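# Drop the held card fully into the bin

## Task

The left hand starts out gripping a card. Release it into the bin so that no part of the card sticks out of the bin. When you finish, the card holder must be lying open on the table, and the bin must be standing upright with its entire base resting on the table.

## Robot and tools

Robot: two arms, left_arm carrying a left hand and right_arm carrying a right hand. Base positions in the scene frame are left_arm (+0.008, +0.290, +0.020) m and right_arm (-0.034, -0.250, +0.023) m, both turned almost not at all about z. Behind the arms is a fixed two-camera stand. Loose objects can sometimes be nudged by outside pushes.

Scene frame: origin at table height, halfway between the nominal bases. +z is up, +x points out over the table, +y points toward the left arm. Camera image sides do not match arm names. Reported end_effector_position is in metres and end_effector_quat_wxyz is the orientation, both in the scene frame. Readings can be off by a few centimetres. In free air an arm often rests 1 to 3 cm (sometimes 5 cm) short of its command, usually below it, so this alone does not mean it touched something.

Hand point: a point fixed to the palm, 0.05 m in front of it and 0.15 m from the wrist face along the fingers. Its +z runs along straight fingers and its +y points out of the palm. Its +x runs across the palm away from the thumb on the right hand, but toward the thumb on the left hand. Straight fingers reach 0.06 to 0.07 m past the point and lie 0.06 m behind it along -y. A wrist bracket on the little-finger side can strike things.

Hand numbers: each hand uses eight numbers in this order: thumb_turn, thumb_bend, index, middle, ring, little, force_limit, speed. For the six motors, -1 is open (thumb beside palm, digits straight) and +1 is closed (thumb in front of palm, digits curled). force_limit goes from about 0 N at -1 to 10 N at +1 (15 N for the two thumb motors). speed rises from near zero at -1 to full at +0.48 and stays full up to +1. For a soft grip, close at speed -0.94 or below. A motor only starts when its target changes by at least 0.002. There is no 'no change' value, so to keep a hand as it is, send again the eight numbers last sent for it. If nothing has been sent yet, send its hand_measured values followed by its hand_force_limit and hand_speed. To let go of the card, send targets more open than hand_measured.

execute_actions(actions, cameras): actions is a list of actions. Each action is a table of up to 15 rows, one row per 1/30 s step; if fewer rows are given, the last row is held. Every row has 28 numbers in [-1, 1], always covering both arms:
- left_arm dx, dy, dz, rx, ry, rz
- left hand's eight numbers
- right_arm dx, dy, dz, rx, ry, rz
- right hand's eight numbers
The pose numbers are offsets, not poses. They are measured along the scene-frame axes from the arm's Hand target at the start of that action, and every row counts from that same start. 1.0 means 0.6 m of translation or 180 degrees. rx, ry, rz form one rotation vector about the Hand target's position. Sending the same offset again moves the arm further. Six zeros re-request the current Hand target. Orientation commands are clipped to within 40 degrees of the measured orientation. Camera images only come back when actions is empty or cameras lists them.

move(target, speed, blend, blocking, cameras): moves each hand point in a straight line. target is one 28-number row as above, or a list of up to 15 such rows. All offsets in a list count from the same starting Hand targets, not from the previous row. speed is in m/s, from 0.002 to 4.3 with a default of 0.25; turning is limited to twice that in rad/s. You can give one value, or one per target. blend is in m and rounds corners between list targets; 0 means stop at each. Moves last at least 0.5 s and are cut off at 10 s. They do not steer around obstacles. Faster moves lag further and hit harder. Keep paths away from an arm's own base. The result adds a 'move:' line giving how it ended (done, off_target, moving, held, fault) and any limits (paced, held).

wait(seconds 0 to 10, cameras) lets the scene run on last commands. stop(cameras) brakes a running move. zoom_image(camera, region [x0,y0,x1,y1], at most 504x504 pixels) enlarges part of the newest image. show_instructions() shows the reference pages. finished_scene(scene 1) ends the scene for good.

Cameras: cam_head_left, cam_head_right, cam_high, cam_low (896x504), cam_left_wrist, cam_right_wrist (672x504).

Result lines: Hand target is the last commanded pose after clipping, and the next offsets count from it. hand_measured, hand_stopped_by (moving, target, force, stalled, fault) and hand_load_n (N at fingertip, positive when pushed open) follow motor order. A hand_load_n that falls to about 0 means the grip was lost. Joint torques and velocities are also reported, plus step readings for action calls. Joint ranges (rad): waist ±2.880, shoulder 0 to 3.142, elbow 0 to 3.019, wrist pitch -1.693 to 1.571, wrist yaw ±1.571, wrist roll ±2.094.

What to avoid:
- Dropping things from height or letting anything leave the table.
- Knocking over the bin or disturbing the holder.
- Hitting fixed objects hard.
- Contact or squeezing between the two hands, which can end the scene.
- Pushing toward unreachable poses or holding long stretched postures; motors overheat and at 100 °C the arm drops.

To end a push against something, command the target back past the hand point.

Each tool is called after "Emit:" as name([rows], argument=value, ...), one row to a line, values as JSON.

Reference images:

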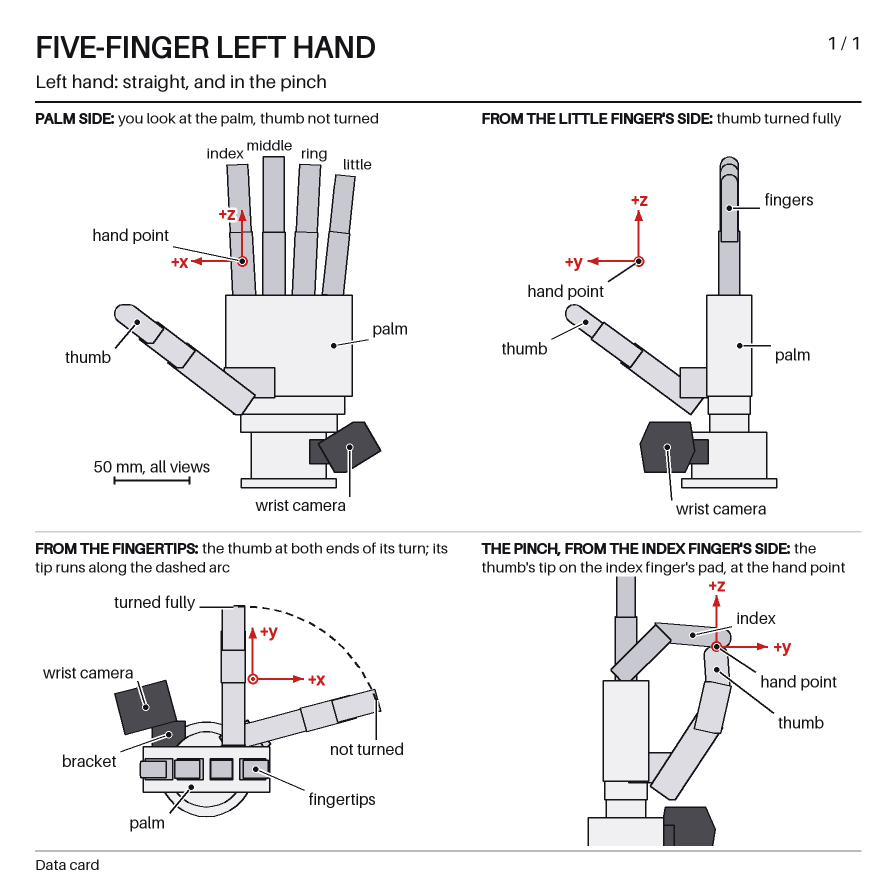

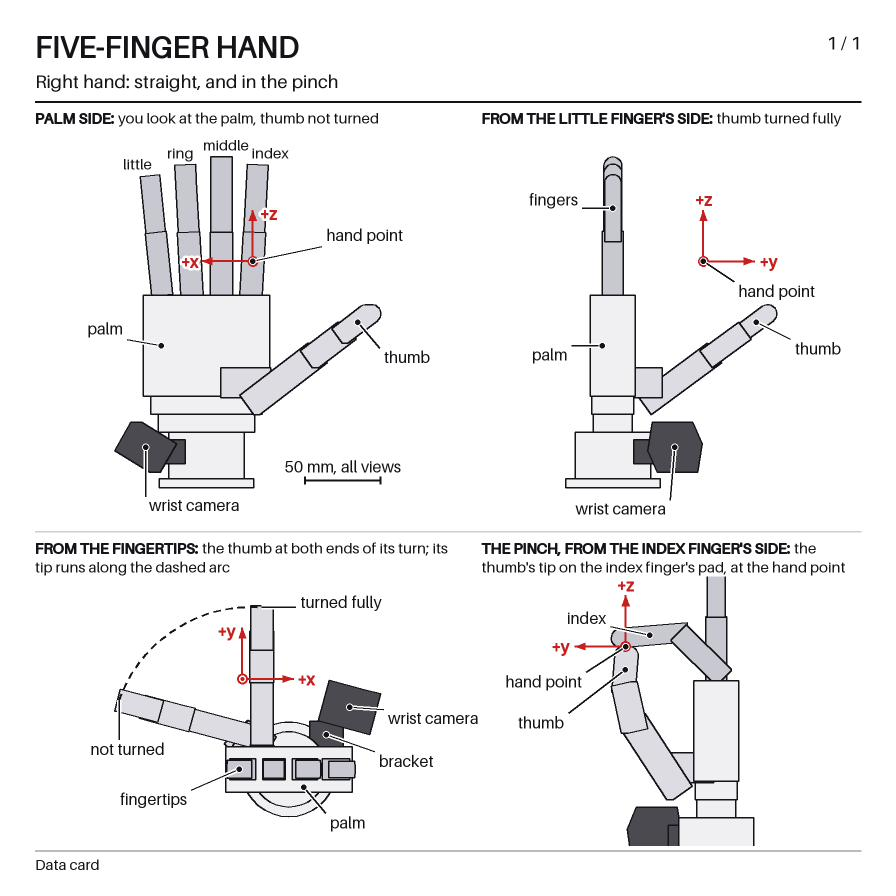

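## Session

Emit:
execute_actions(actions=[])

Scene clock: 0.00 s.
left_arm: end_effector_position=(+0.3855, +0.3858, +0.2581) hand_measured=(+0.928, -0.268, +0.306, +0.268, -1.000, -1.000) hand_load_n=(-0.5, +3.0, +6.5, +8.0, +0.0, +0.0) hand_stopped_by=(target, target, force, force, target, target) hand_force_limit=0.20 hand_speed=-0.90 end_effector_quat_wxyz=(+0.698, -0.256, +0.576, -0.341) | right_arm: end_effector_position=(+0.4156, -0.3867, +0.5368) hand_measured=(+0.952, -0.526, -0.412, -0.412, -1.000, -1.000) hand_load_n=(+0.0, +0.0, +0.0, +0.0, +0.0, +0.5) hand_stopped_by=(target, target, target, target, target, target) hand_force_limit=0.00 hand_speed=-0.80 end_effector_quat_wxyz=(-0.020, +0.520, +0.459, +0.720)
Joint positions: left_arm=[0.472 0.759 0.223 0.771 0.492 0.585] | right_arm=[-0.683 1.048 0.987 0.36 -1.442 -1.97]
Joint velocities: within noise
Joint torques (N m): no reading
Motor temperatures (°C): left_arm=[29 29 26 28 28 29] | right_arm=[31 23 25 28 23 27]
Heat: left arm: hottest waist 29 °C; right arm: hottest waist 31 °C.
Hand target: left_arm +0.3903, +0.3895, +0.2791; +0.713, -0.243, +0.565, -0.336 | right_arm +0.4148, -0.3867, +0.5538; -0.003, +0.509, +0.468, +0.723

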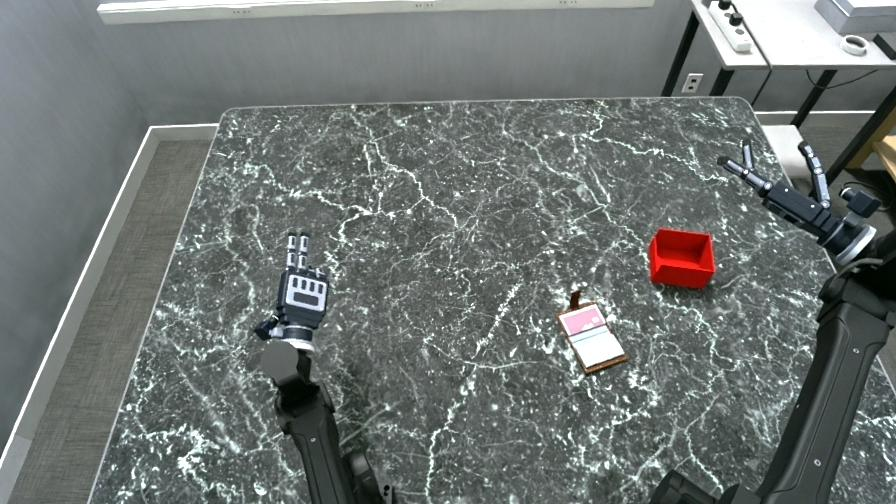

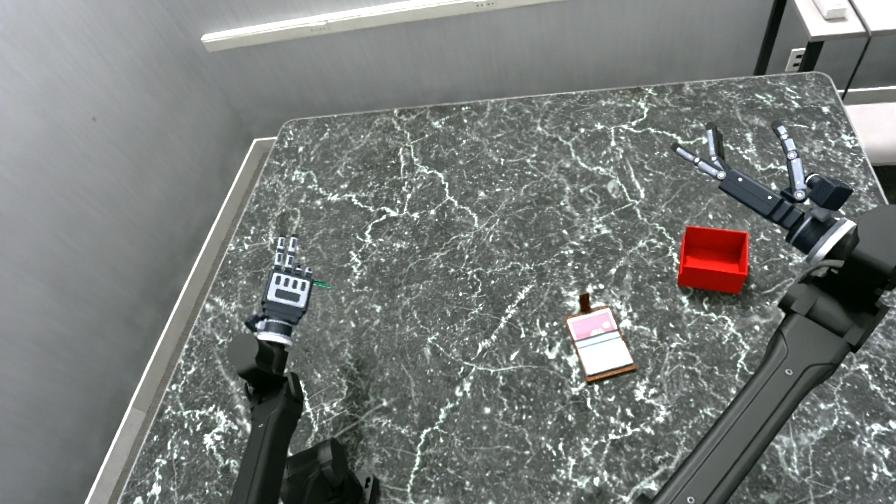

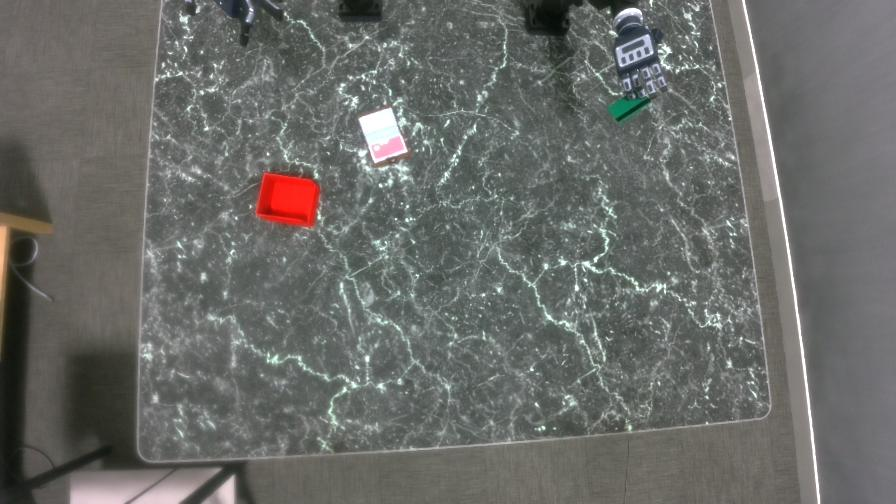

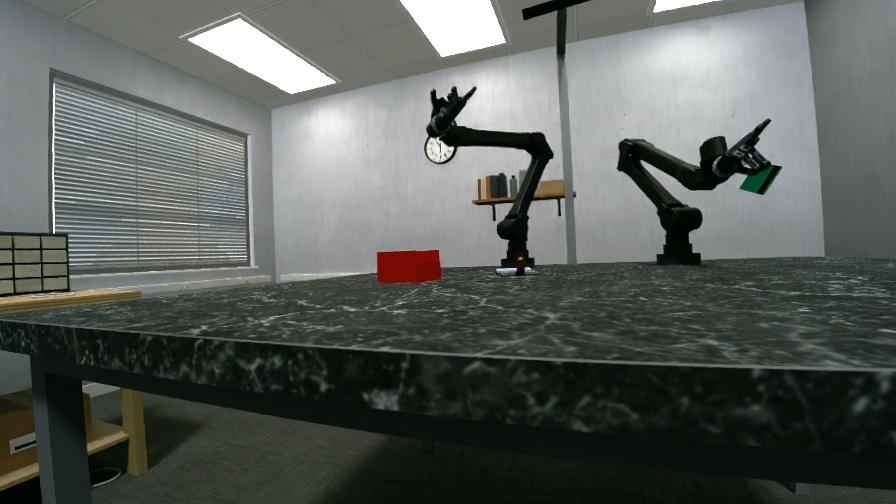

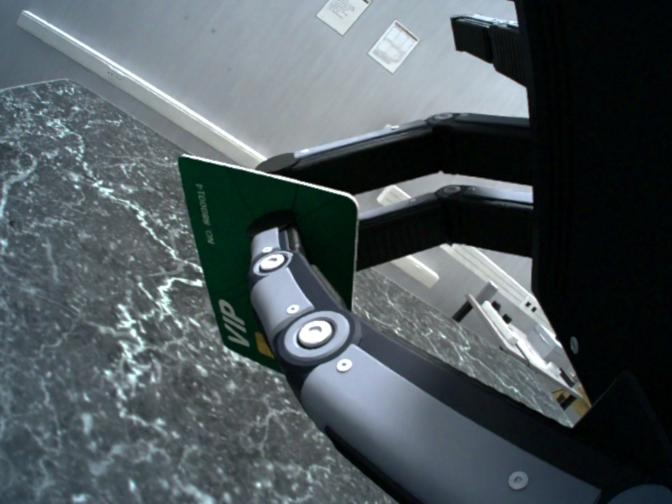

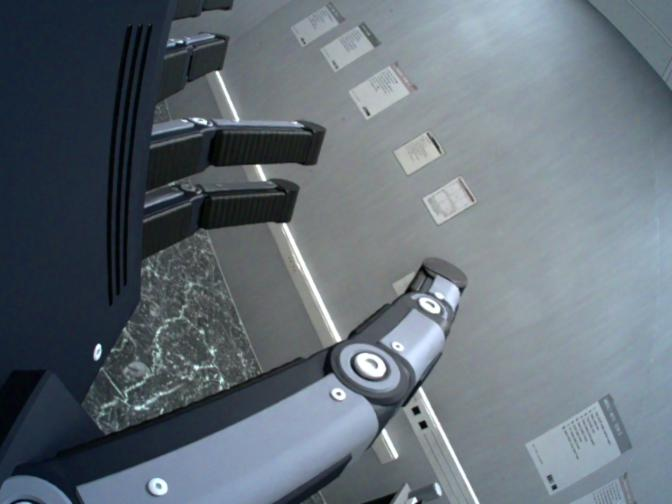

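Emit:
move(target=[0,0,0,0,0,0,0.928,-0.268,0.306,0.268,-1,-1,0.2,-0.9,0.025,-0.105,-0.457,0.780,0.241,-0.457,-1,-1,-1,-1,-1,-1,0,0], speed=0.35, cameras=["all"])

Scene clock: 16.27 s.
left_arm: end_effector_position=(+0.3855, +0.3858, +0.2581) hand_measured=(+0.928, -0.270, +0.306, +0.268, -1.000, -1.000) hand_load_n=(-0.5, +3.5, +5.5, +7.5, +0.0, +0.0) hand_stopped_by=(target, target, force, force, target, target) hand_force_limit=0.20 hand_speed=-0.90 end_effector_quat_wxyz=(+0.698, -0.256, +0.576, -0.341) | right_arm: end_effector_position=(+0.4173, -0.4378, +0.2561) hand_measured=(-1.000, -1.000, -1.000, -1.000, -1.000, -1.000) hand_load_n=(+0.0, +0.0, +0.0, +0.0, +0.0, +0.5) hand_stopped_by=(target, target, target, target, target, target) hand_force_limit=0.00 hand_speed=0.00 end_effector_quat_wxyz=(+0.182, -0.480, +0.797, -0.319)
Joint positions: left_arm=[0.472 0.759 0.223 0.771 0.492 0.585] | right_arm=[-0.427 1.254 1.145 -0.711 0.048 0.027]
Joint torques (N m): left_arm=[-0.62 -2.08 9.92 1.84 -0.03 -0.01] | right_arm=[0.38 -8.76 16.06 0.83 -0.07 0.11]
Heat: left arm: hottest waist 29 °C; right arm: hottest waist 31 °C.
Hand target: left_arm +0.3903, +0.3895, +0.2791; +0.713, -0.243, +0.565, -0.336 | right_arm +0.4298, -0.4498, +0.2797; +0.191, -0.462, +0.800, -0.332
Off the commanded pose: left_arm 0.022 m, 3 deg | right_arm 0.029 m, 3 deg.
move: off_target (left_arm, right_arm)

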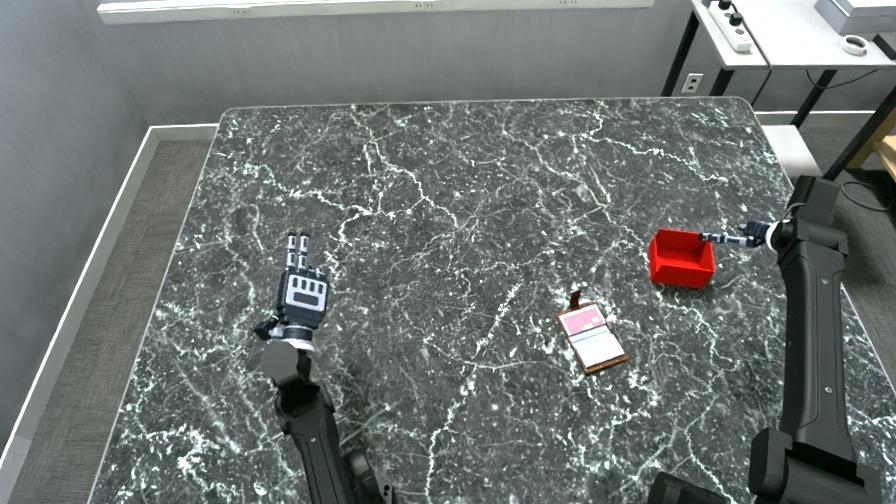

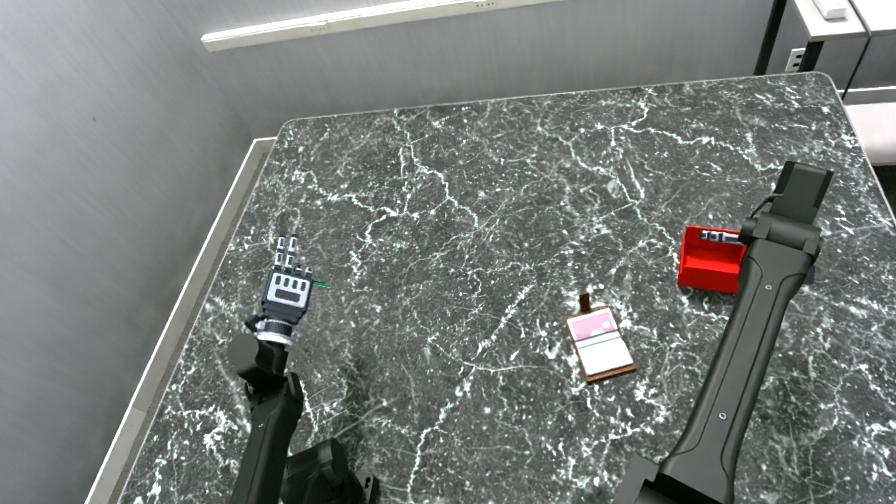

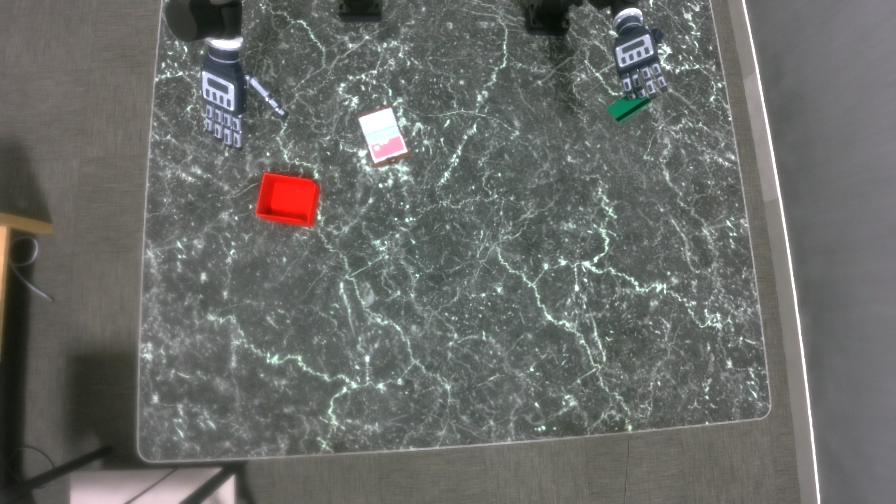

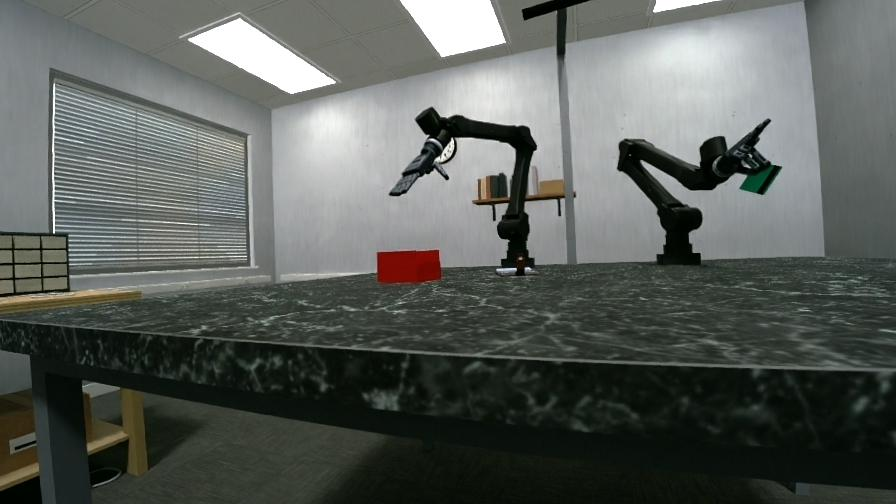

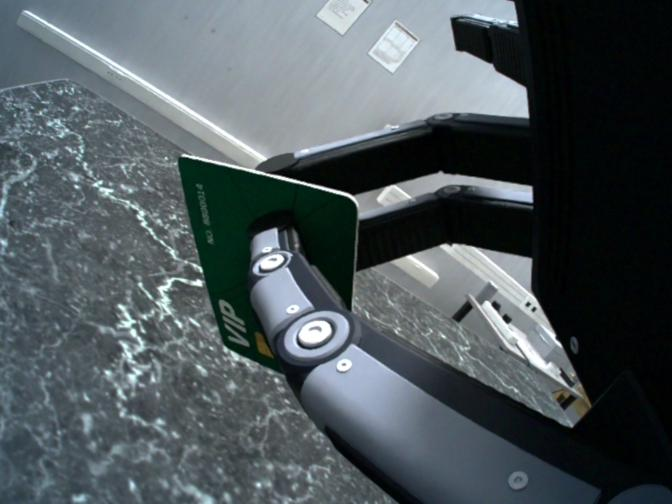

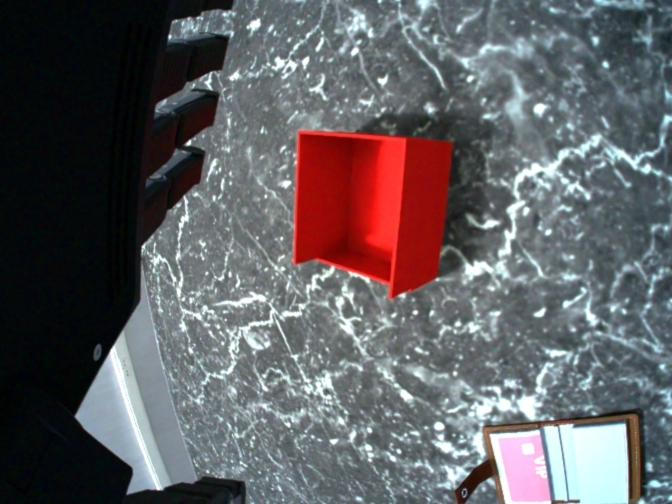

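Emit:
move(target=[0.1,-0.366,0.002,-0.1555,0.2562,-0.1838,0.928,-0.268,0.306,0.268,-1,-1,0.2,-0.9,0.117,0.108,-0.116,0.0325,0.0773,0.0828,1,-1,-1,-1,-1,-1,0,0], speed=0.25, cameras=["all"])

Scene clock: 27.37 s.
left_arm: end_effector_position=(+0.4350, +0.1755, +0.2478) hand_measured=(+0.928, -0.270, +0.306, +0.268, -1.000, -1.000) hand_load_n=(-0.5, +3.5, +5.5, +7.5, -0.5, +0.0) hand_stopped_by=(target, target, force, force, target, target) hand_force_limit=0.20 hand_speed=-0.90 end_effector_quat_wxyz=(+0.235, -0.355, +0.751, -0.506) | right_arm: end_effector_position=(+0.4819, -0.3870, +0.1932) hand_measured=(+1.000, -1.000, -1.000, -1.000, -1.000, -1.000) hand_load_n=(+0.0, +0.0, +0.0, -0.5, +0.0, +0.0) hand_stopped_by=(target, target, target, target, target, target) hand_force_limit=0.00 hand_speed=0.00 end_effector_quat_wxyz=(+0.147, -0.575, +0.781, -0.195)
Joint positions: left_arm=[0.034 1.052 0.785 -0.232 0.661 0.317] | right_arm=[-0.307 1.56 1.361 -0.879 -0.015 -0.016]
Joint torques (N m): left_arm=[-1.14 -5.83 13.65 0.92 0.55 -0.22] | right_arm=[2.26 -12.98 15.27 0.49 -0.08 -0.24]
Motor temperatures (°C): left_arm=[29 29 29 28 28 29] | right_arm=[30 23 30 27 23 27]
Heat: left arm: hottest waist 29 °C; right arm: hottest waist 30 °C.
Hand target: left_arm +0.4504, +0.1699, +0.2803; +0.242, -0.345, +0.742, -0.520 | right_arm +0.5000, -0.3850, +0.2101; +0.158, -0.588, +0.767, -0.205
Off the commanded pose: left_arm 0.036 m, 2 deg | right_arm 0.025 m, 3 deg.
move: off_target (left_arm, right_arm)

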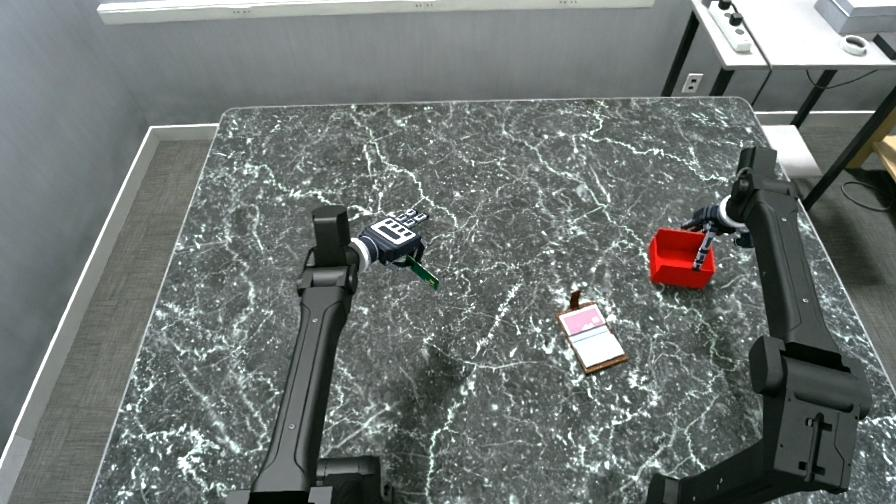

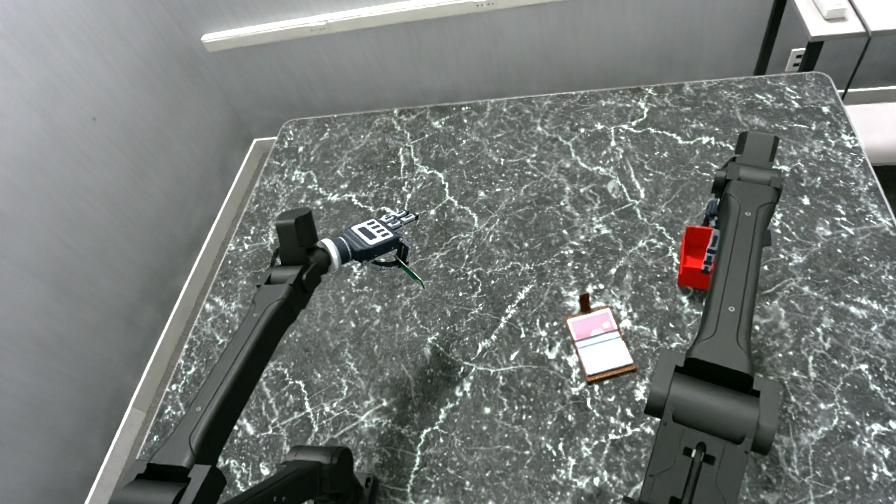

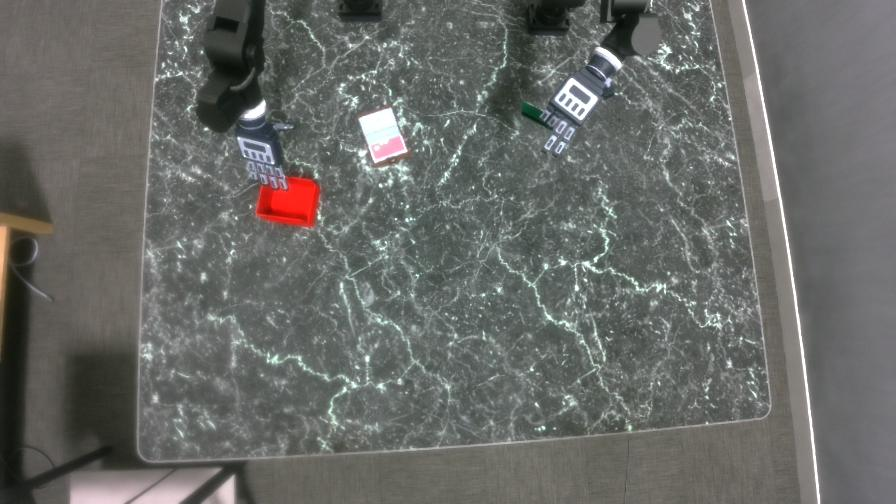

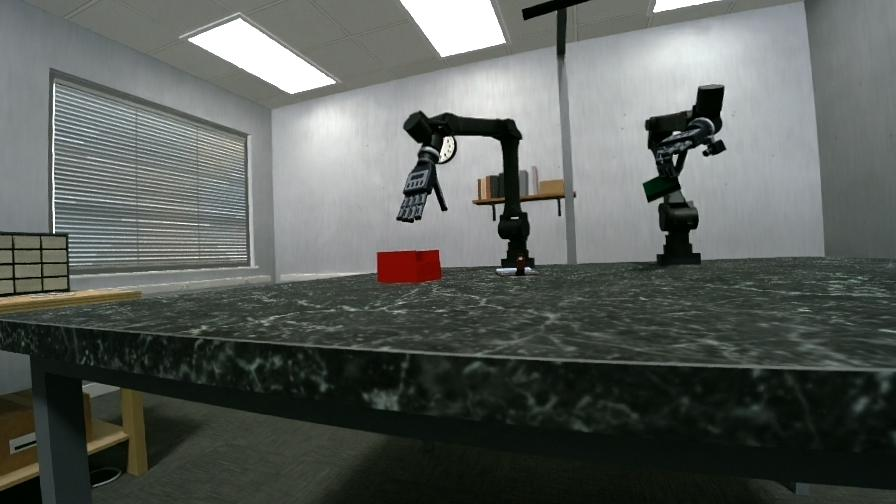

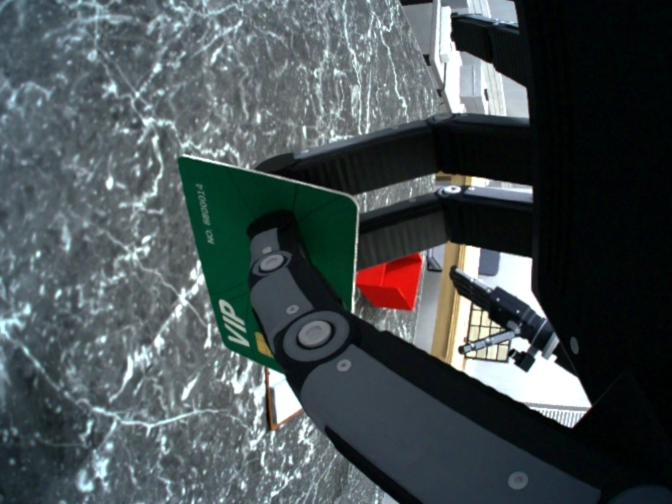

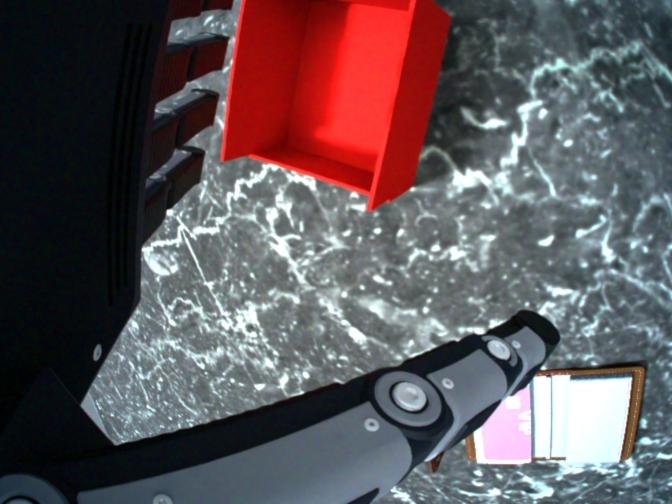

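Emit:
zoom_image(camera="cam_right_wrist", region=[200, 0, 480, 240])

Emit:
zoom_image(camera="cam_head_left", region=[540, 180, 840, 380])

Emit:
zoom_image(camera="cam_low", region=[340, 80, 780, 320])

Emit:
zoom_image(camera="cam_high", region=[200, 60, 480, 260])

Scaled by 1.800 from the camera's 672x504 image, which has a finer 960x720 frame.

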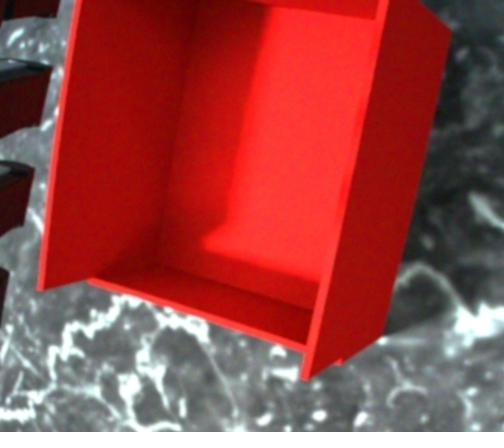

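Scaled by 1.680 from the camera's 896x504 image, which has a finer 1280x720 frame.

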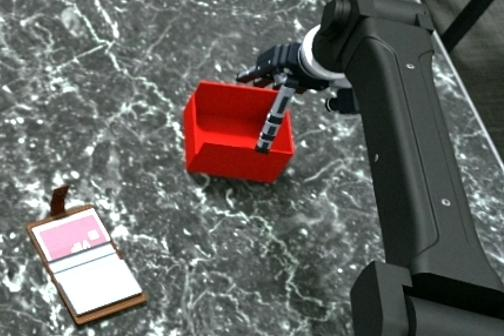

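Scaled by 1.145 from the camera's 896x504 image, which has a finer 1280x720 frame.

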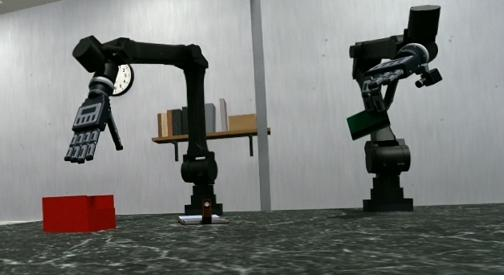

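Scaled by 1.800 from the camera's 896x504 image, which has a finer 1280x720 frame.

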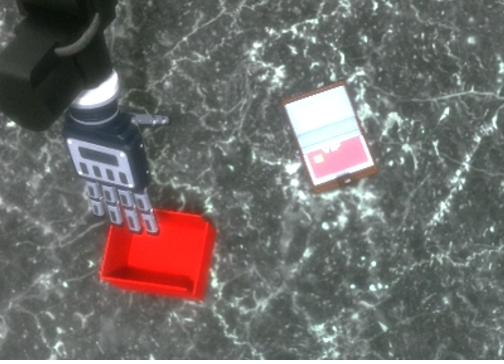

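Emit:
move(target=[0,0,0,0,0,0,0.928,-0.268,0.306,0.268,-1,-1,0.2,-0.9,0.005,0.04,-0.03,0,0,0,1,0.9,-1,-1,-1,-1,-0.6,0], speed=0.2)

Emit:
move(target=[0,0,0,0,0,0,0.928,-0.268,0.306,0.268,-1,-1,0.2,-0.9,0.0,0.0,-0.12,0,0,0,1,0.9,-1,-1,-1,-1,-0.6,0], speed=0.12, cameras=["cam_head_left","cam_high","cam_low","cam_right_wrist"])

Scene clock: 33.30 s.
left_arm: end_effector_position=(+0.4350, +0.1755, +0.2478) hand_measured=(+0.928, -0.270, +0.306, +0.268, -1.000, -1.000) hand_load_n=(-0.5, +3.5, +6.0, +7.5, +0.0, +0.0) hand_stopped_by=(target, target, force, force, target, target) hand_force_limit=0.20 hand_speed=-0.90 end_effector_quat_wxyz=(+0.235, -0.355, +0.751, -0.506) | right_arm: end_effector_position=(+0.4894, -0.3634, +0.1932) hand_measured=(+1.000, +0.900, -1.000, -1.000, -1.000, -1.000) hand_load_n=(+0.0, +0.0, +0.0, +0.0, +0.0, +0.0) hand_stopped_by=(target, target, target, target, target, target) hand_force_limit=-0.60 hand_speed=0.00 end_effector_quat_wxyz=(+0.147, -0.593, +0.767, -0.198)
Joint positions: left_arm=[0.034 1.052 0.785 -0.232 0.661 0.317] | right_arm=[-0.255 1.56 1.361 -0.873 0.002 -0.015]
Joint torques (N m): left_arm=[-1.08 -5.83 13.64 0.9 0.55 -0.22] | right_arm=[2.14 -12.63 10.77 1.92 0.16 0.07]
Heat: left arm: hottest elbow 30 °C; right arm: hottest elbow 32 °C.
Hand target: left_arm +0.4504, +0.1699, +0.2803; +0.242, -0.345, +0.742, -0.520 | right_arm +0.5030, -0.3609, +0.1921; +0.158, -0.588, +0.767, -0.205
Off the commanded pose: left_arm 0.036 m, 2 deg | right_arm 0.014 m, 2 deg.
move: off_target (left_arm, right_arm)

Scene clock: 34.73 s.
left_arm: end_effector_position=(+0.4350, +0.1755, +0.2478) hand_measured=(+0.928, -0.270, +0.306, +0.268, -1.000, -1.000) hand_load_n=(+0.0, +3.5, +5.5, +7.5, -0.5, +0.0) hand_stopped_by=(target, target, force, force, target, target) hand_force_limit=0.20 hand_speed=-0.90 end_effector_quat_wxyz=(+0.235, -0.355, +0.751, -0.506) | right_arm: end_effector_position=(+0.4938, -0.3646, +0.1241) hand_measured=(+1.000, +0.900, -1.000, -1.000, -1.000, -1.000) hand_load_n=(+0.0, +0.0, +0.0, +0.0, +0.0, +0.0) hand_stopped_by=(target, target, target, target, target, target) hand_force_limit=-0.60 hand_speed=0.00 end_effector_quat_wxyz=(+0.149, -0.592, +0.766, -0.200)
Joint positions: left_arm=[0.034 1.052 0.785 -0.232 0.661 0.317] | right_arm=[-0.255 1.619 1.242 -0.689 0.002 -0.015]
Joint torques (N m): left_arm=[-1.03 -5.83 13.65 0.87 0.55 -0.22] | right_arm=[2.08 -14.21 9.55 2.04 0.16 0.06]
Heat: left arm: hottest elbow 30 °C; right arm: hottest elbow 32 °C.
Hand target: left_arm +0.4504, +0.1699, +0.2803; +0.242, -0.345, +0.742, -0.520 | right_arm +0.5030, -0.3609, +0.1201; +0.158, -0.588, +0.767, -0.205
Off the commanded pose: left_arm 0.036 m, 2 deg | right_arm 0.011 m, 1 deg.
move: off_target (left_arm, right_arm)
Images, in order (width x height): cam_head_left 896x504, cam_high 896x504, cam_low 896x504, cam_right_wrist 672x504.

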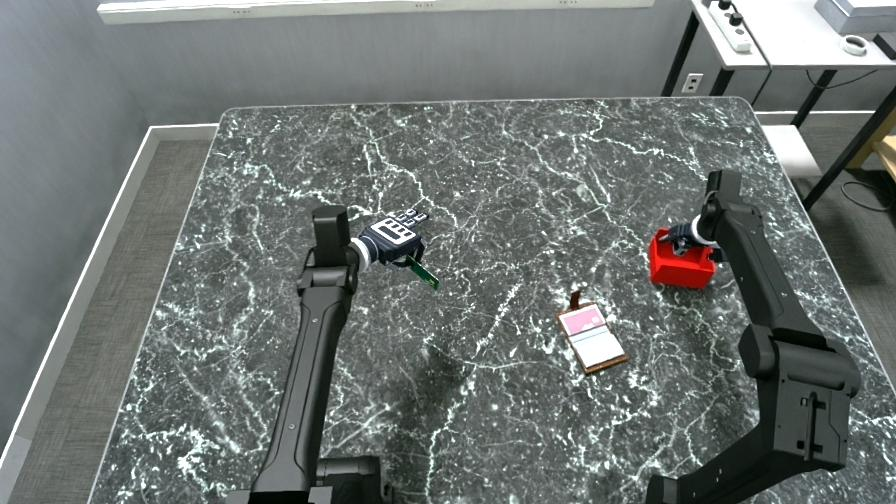

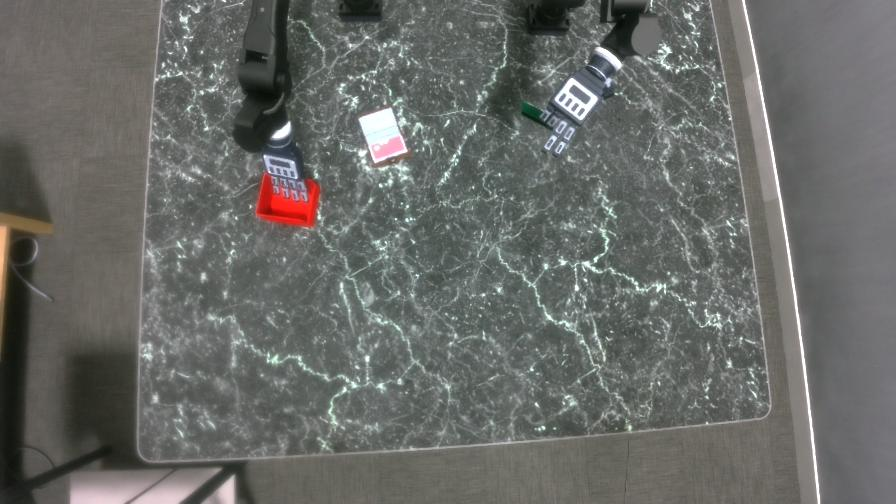

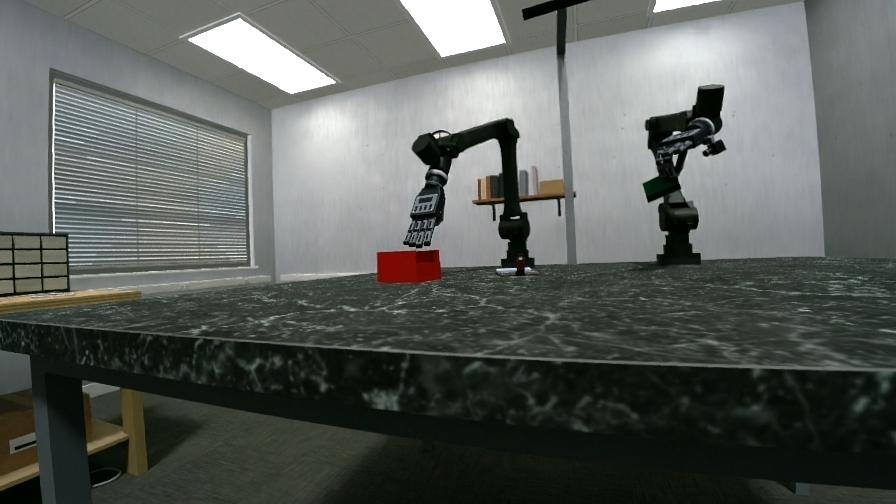

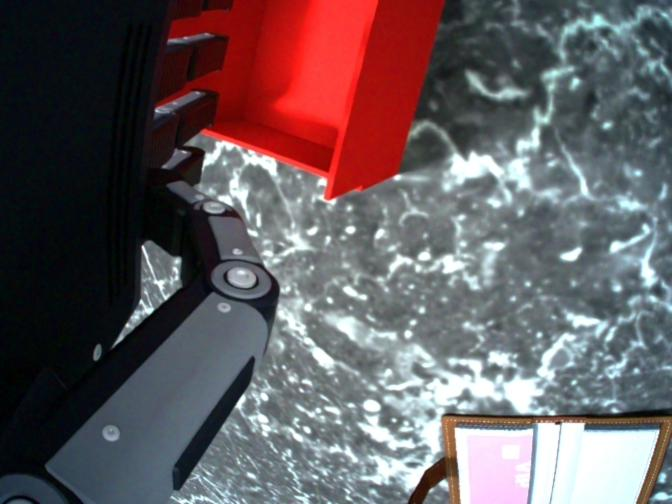

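Emit:
zoom_image(camera="cam_high", region=[230, 130, 350, 240])

Emit:
zoom_image(camera="cam_low", region=[350, 160, 550, 300])

Emit:
zoom_image(camera="cam_head_left", region=[620, 190, 760, 310])

Scaled by 4.200 from the camera's 896x504 image, which has a finer 1280x720 frame.

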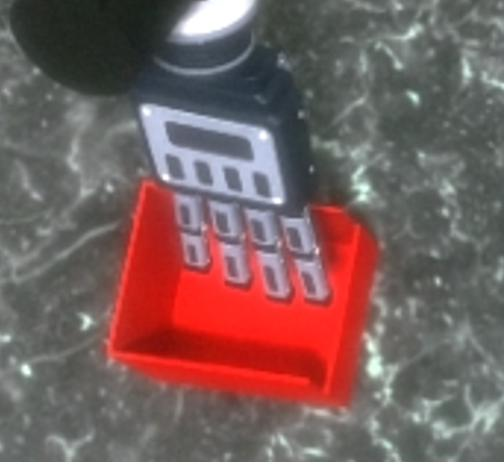

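Scaled by 2.520 from the camera's 896x504 image, which has a finer 1280x720 frame.

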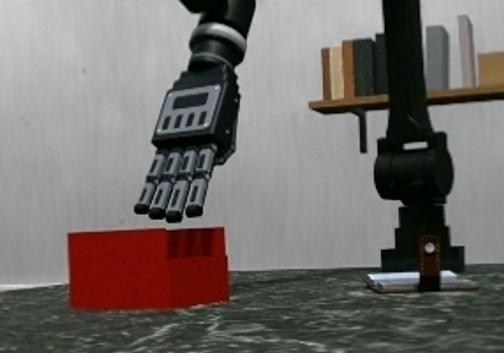

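Scaled by 3.600 from the camera's 896x504 image, which has a finer 1280x720 frame.

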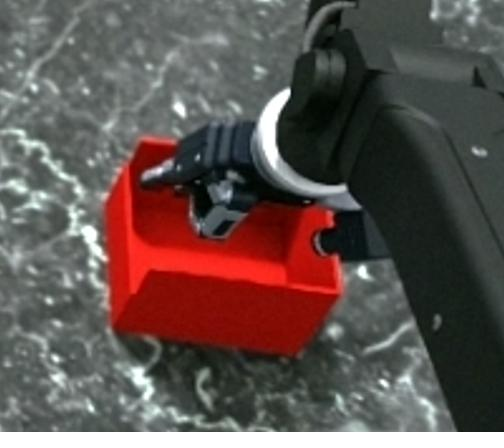

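Emit:
move(target=[0,0,0,0,0,0,0.928,-0.268,0.306,0.268,-1,-1,0.2,-0.9,0.0,0.0,-0.083,0,0,0,1,0.9,-1,-1,-1,-1,-0.6,0], speed=0.08, cameras=["cam_head_left","cam_high","cam_low","cam_right_wrist"])

Emit:
zoom_image(camera="cam_low", region=[350, 160, 550, 300])

Emit:
zoom_image(camera="cam_high", region=[230, 130, 350, 240])

Scene clock: 37.07 s.
left_arm: end_effector_position=(+0.4350, +0.1755, +0.2478) hand_measured=(+0.928, -0.270, +0.306, +0.268, -1.000, -1.000) hand_load_n=(-0.5, +3.5, +5.5, +7.5, +0.0, +0.5) hand_stopped_by=(target, target, force, force, target, target) hand_force_limit=0.20 hand_speed=-0.90 end_effector_quat_wxyz=(+0.235, -0.355, +0.751, -0.506) | right_arm: end_effector_position=(+0.4983, -0.3640, +0.0818) hand_measured=(+1.000, +0.900, -1.000, -1.000, -1.000, -1.000) hand_load_n=(+0.0, +0.0, +0.0, +0.0, +0.0, +0.0) hand_stopped_by=(target, target, target, target, target, target) hand_force_limit=-0.60 hand_speed=0.00 end_effector_quat_wxyz=(+0.157, -0.588, +0.767, -0.204)
Joint positions: left_arm=[0.034 1.052 0.785 -0.232 0.661 0.317] | right_arm=[-0.255 1.668 1.177 -0.56 -0.004 -0.004]
Joint torques (N m): left_arm=[-0.97 -5.89 13.63 0.9 0.55 -0.22] | right_arm=[1.85 -13.1 8.4 1.95 0.13 0.07]
Heat: left arm: hottest elbow 31 °C; right arm: hottest elbow 32 °C.
Hand target: left_arm +0.4504, +0.1699, +0.2803; +0.242, -0.345, +0.742, -0.520 | right_arm +0.5029, -0.3609, +0.0702; +0.158, -0.588, +0.767, -0.205
Off the commanded pose: left_arm 0.036 m, 2 deg | right_arm 0.013 m, 0 deg.
move: off_target (left_arm, right_arm)
Images, in order (width x height): cam_head_left 896x504, cam_high 896x504, cam_low 896x504, cam_right_wrist 672x504.

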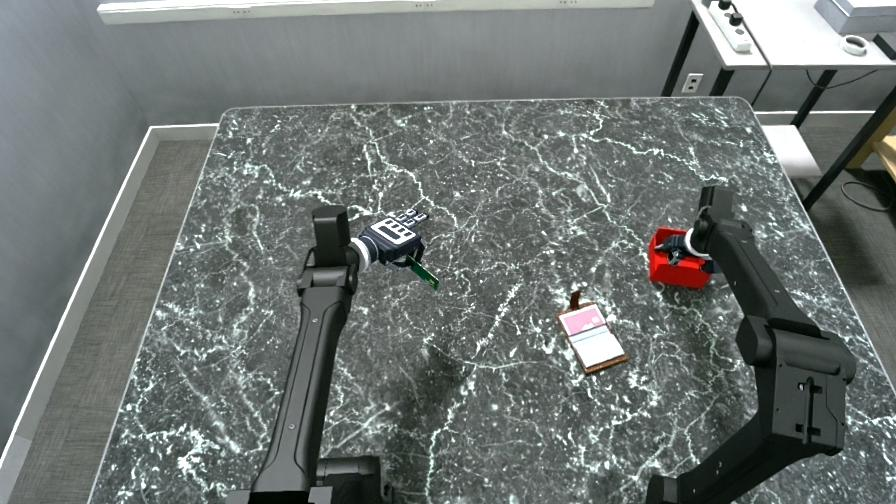

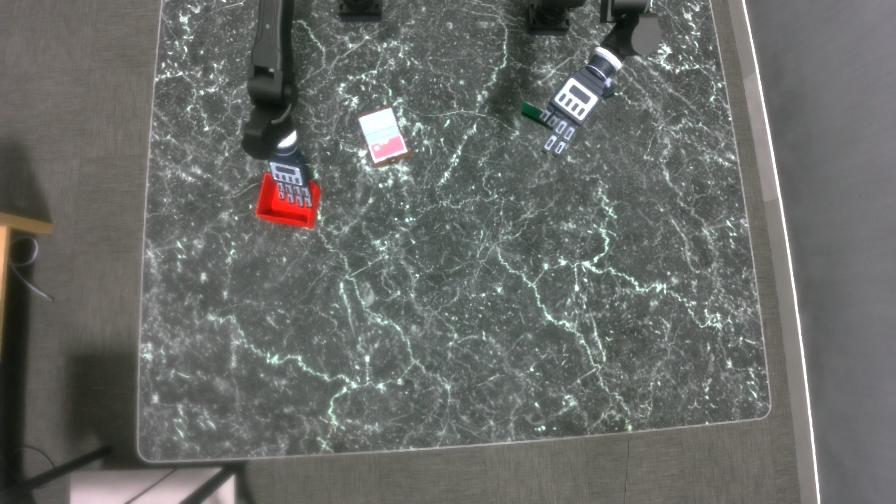

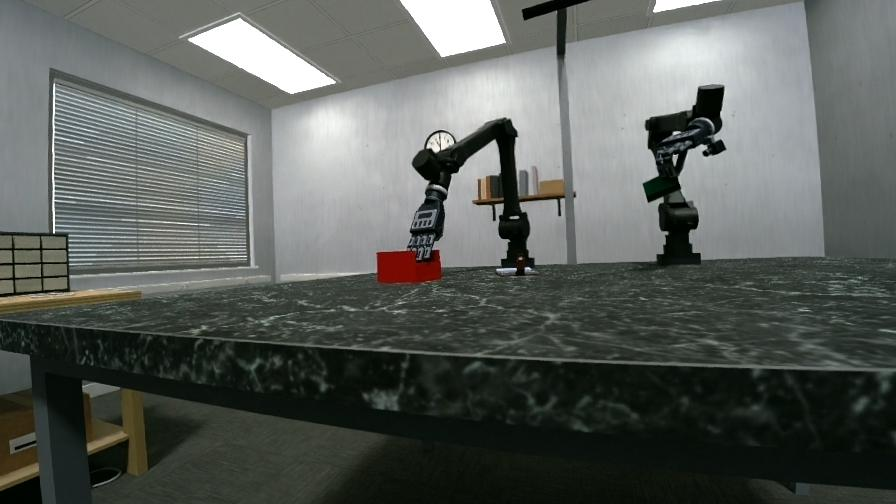

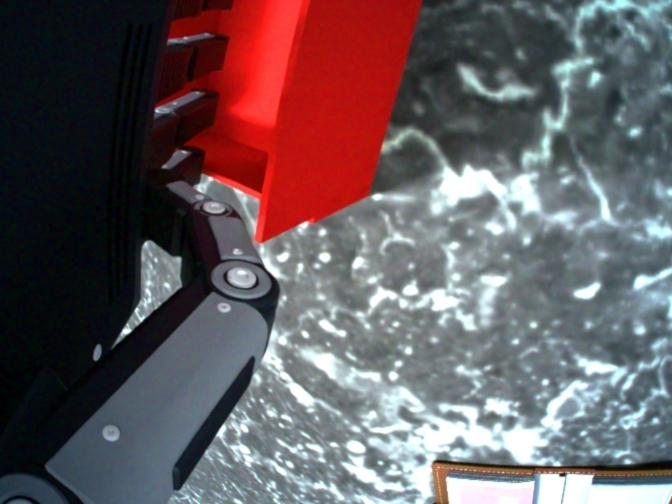

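Scaled by 2.520 from the camera's 896x504 image, which has a finer 1280x720 frame.

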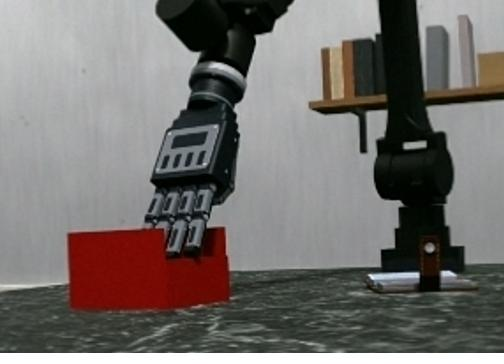

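Scaled by 4.200 from the camera's 896x504 image, which has a finer 1280x720 frame.

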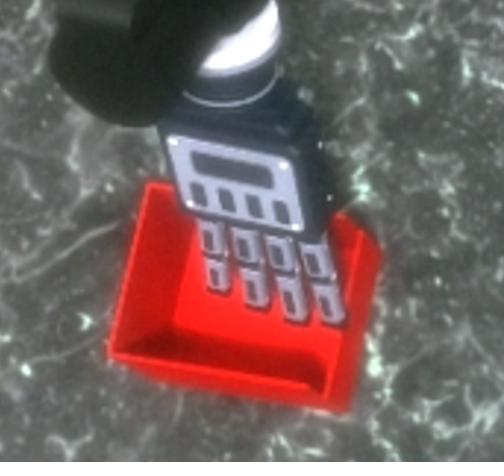

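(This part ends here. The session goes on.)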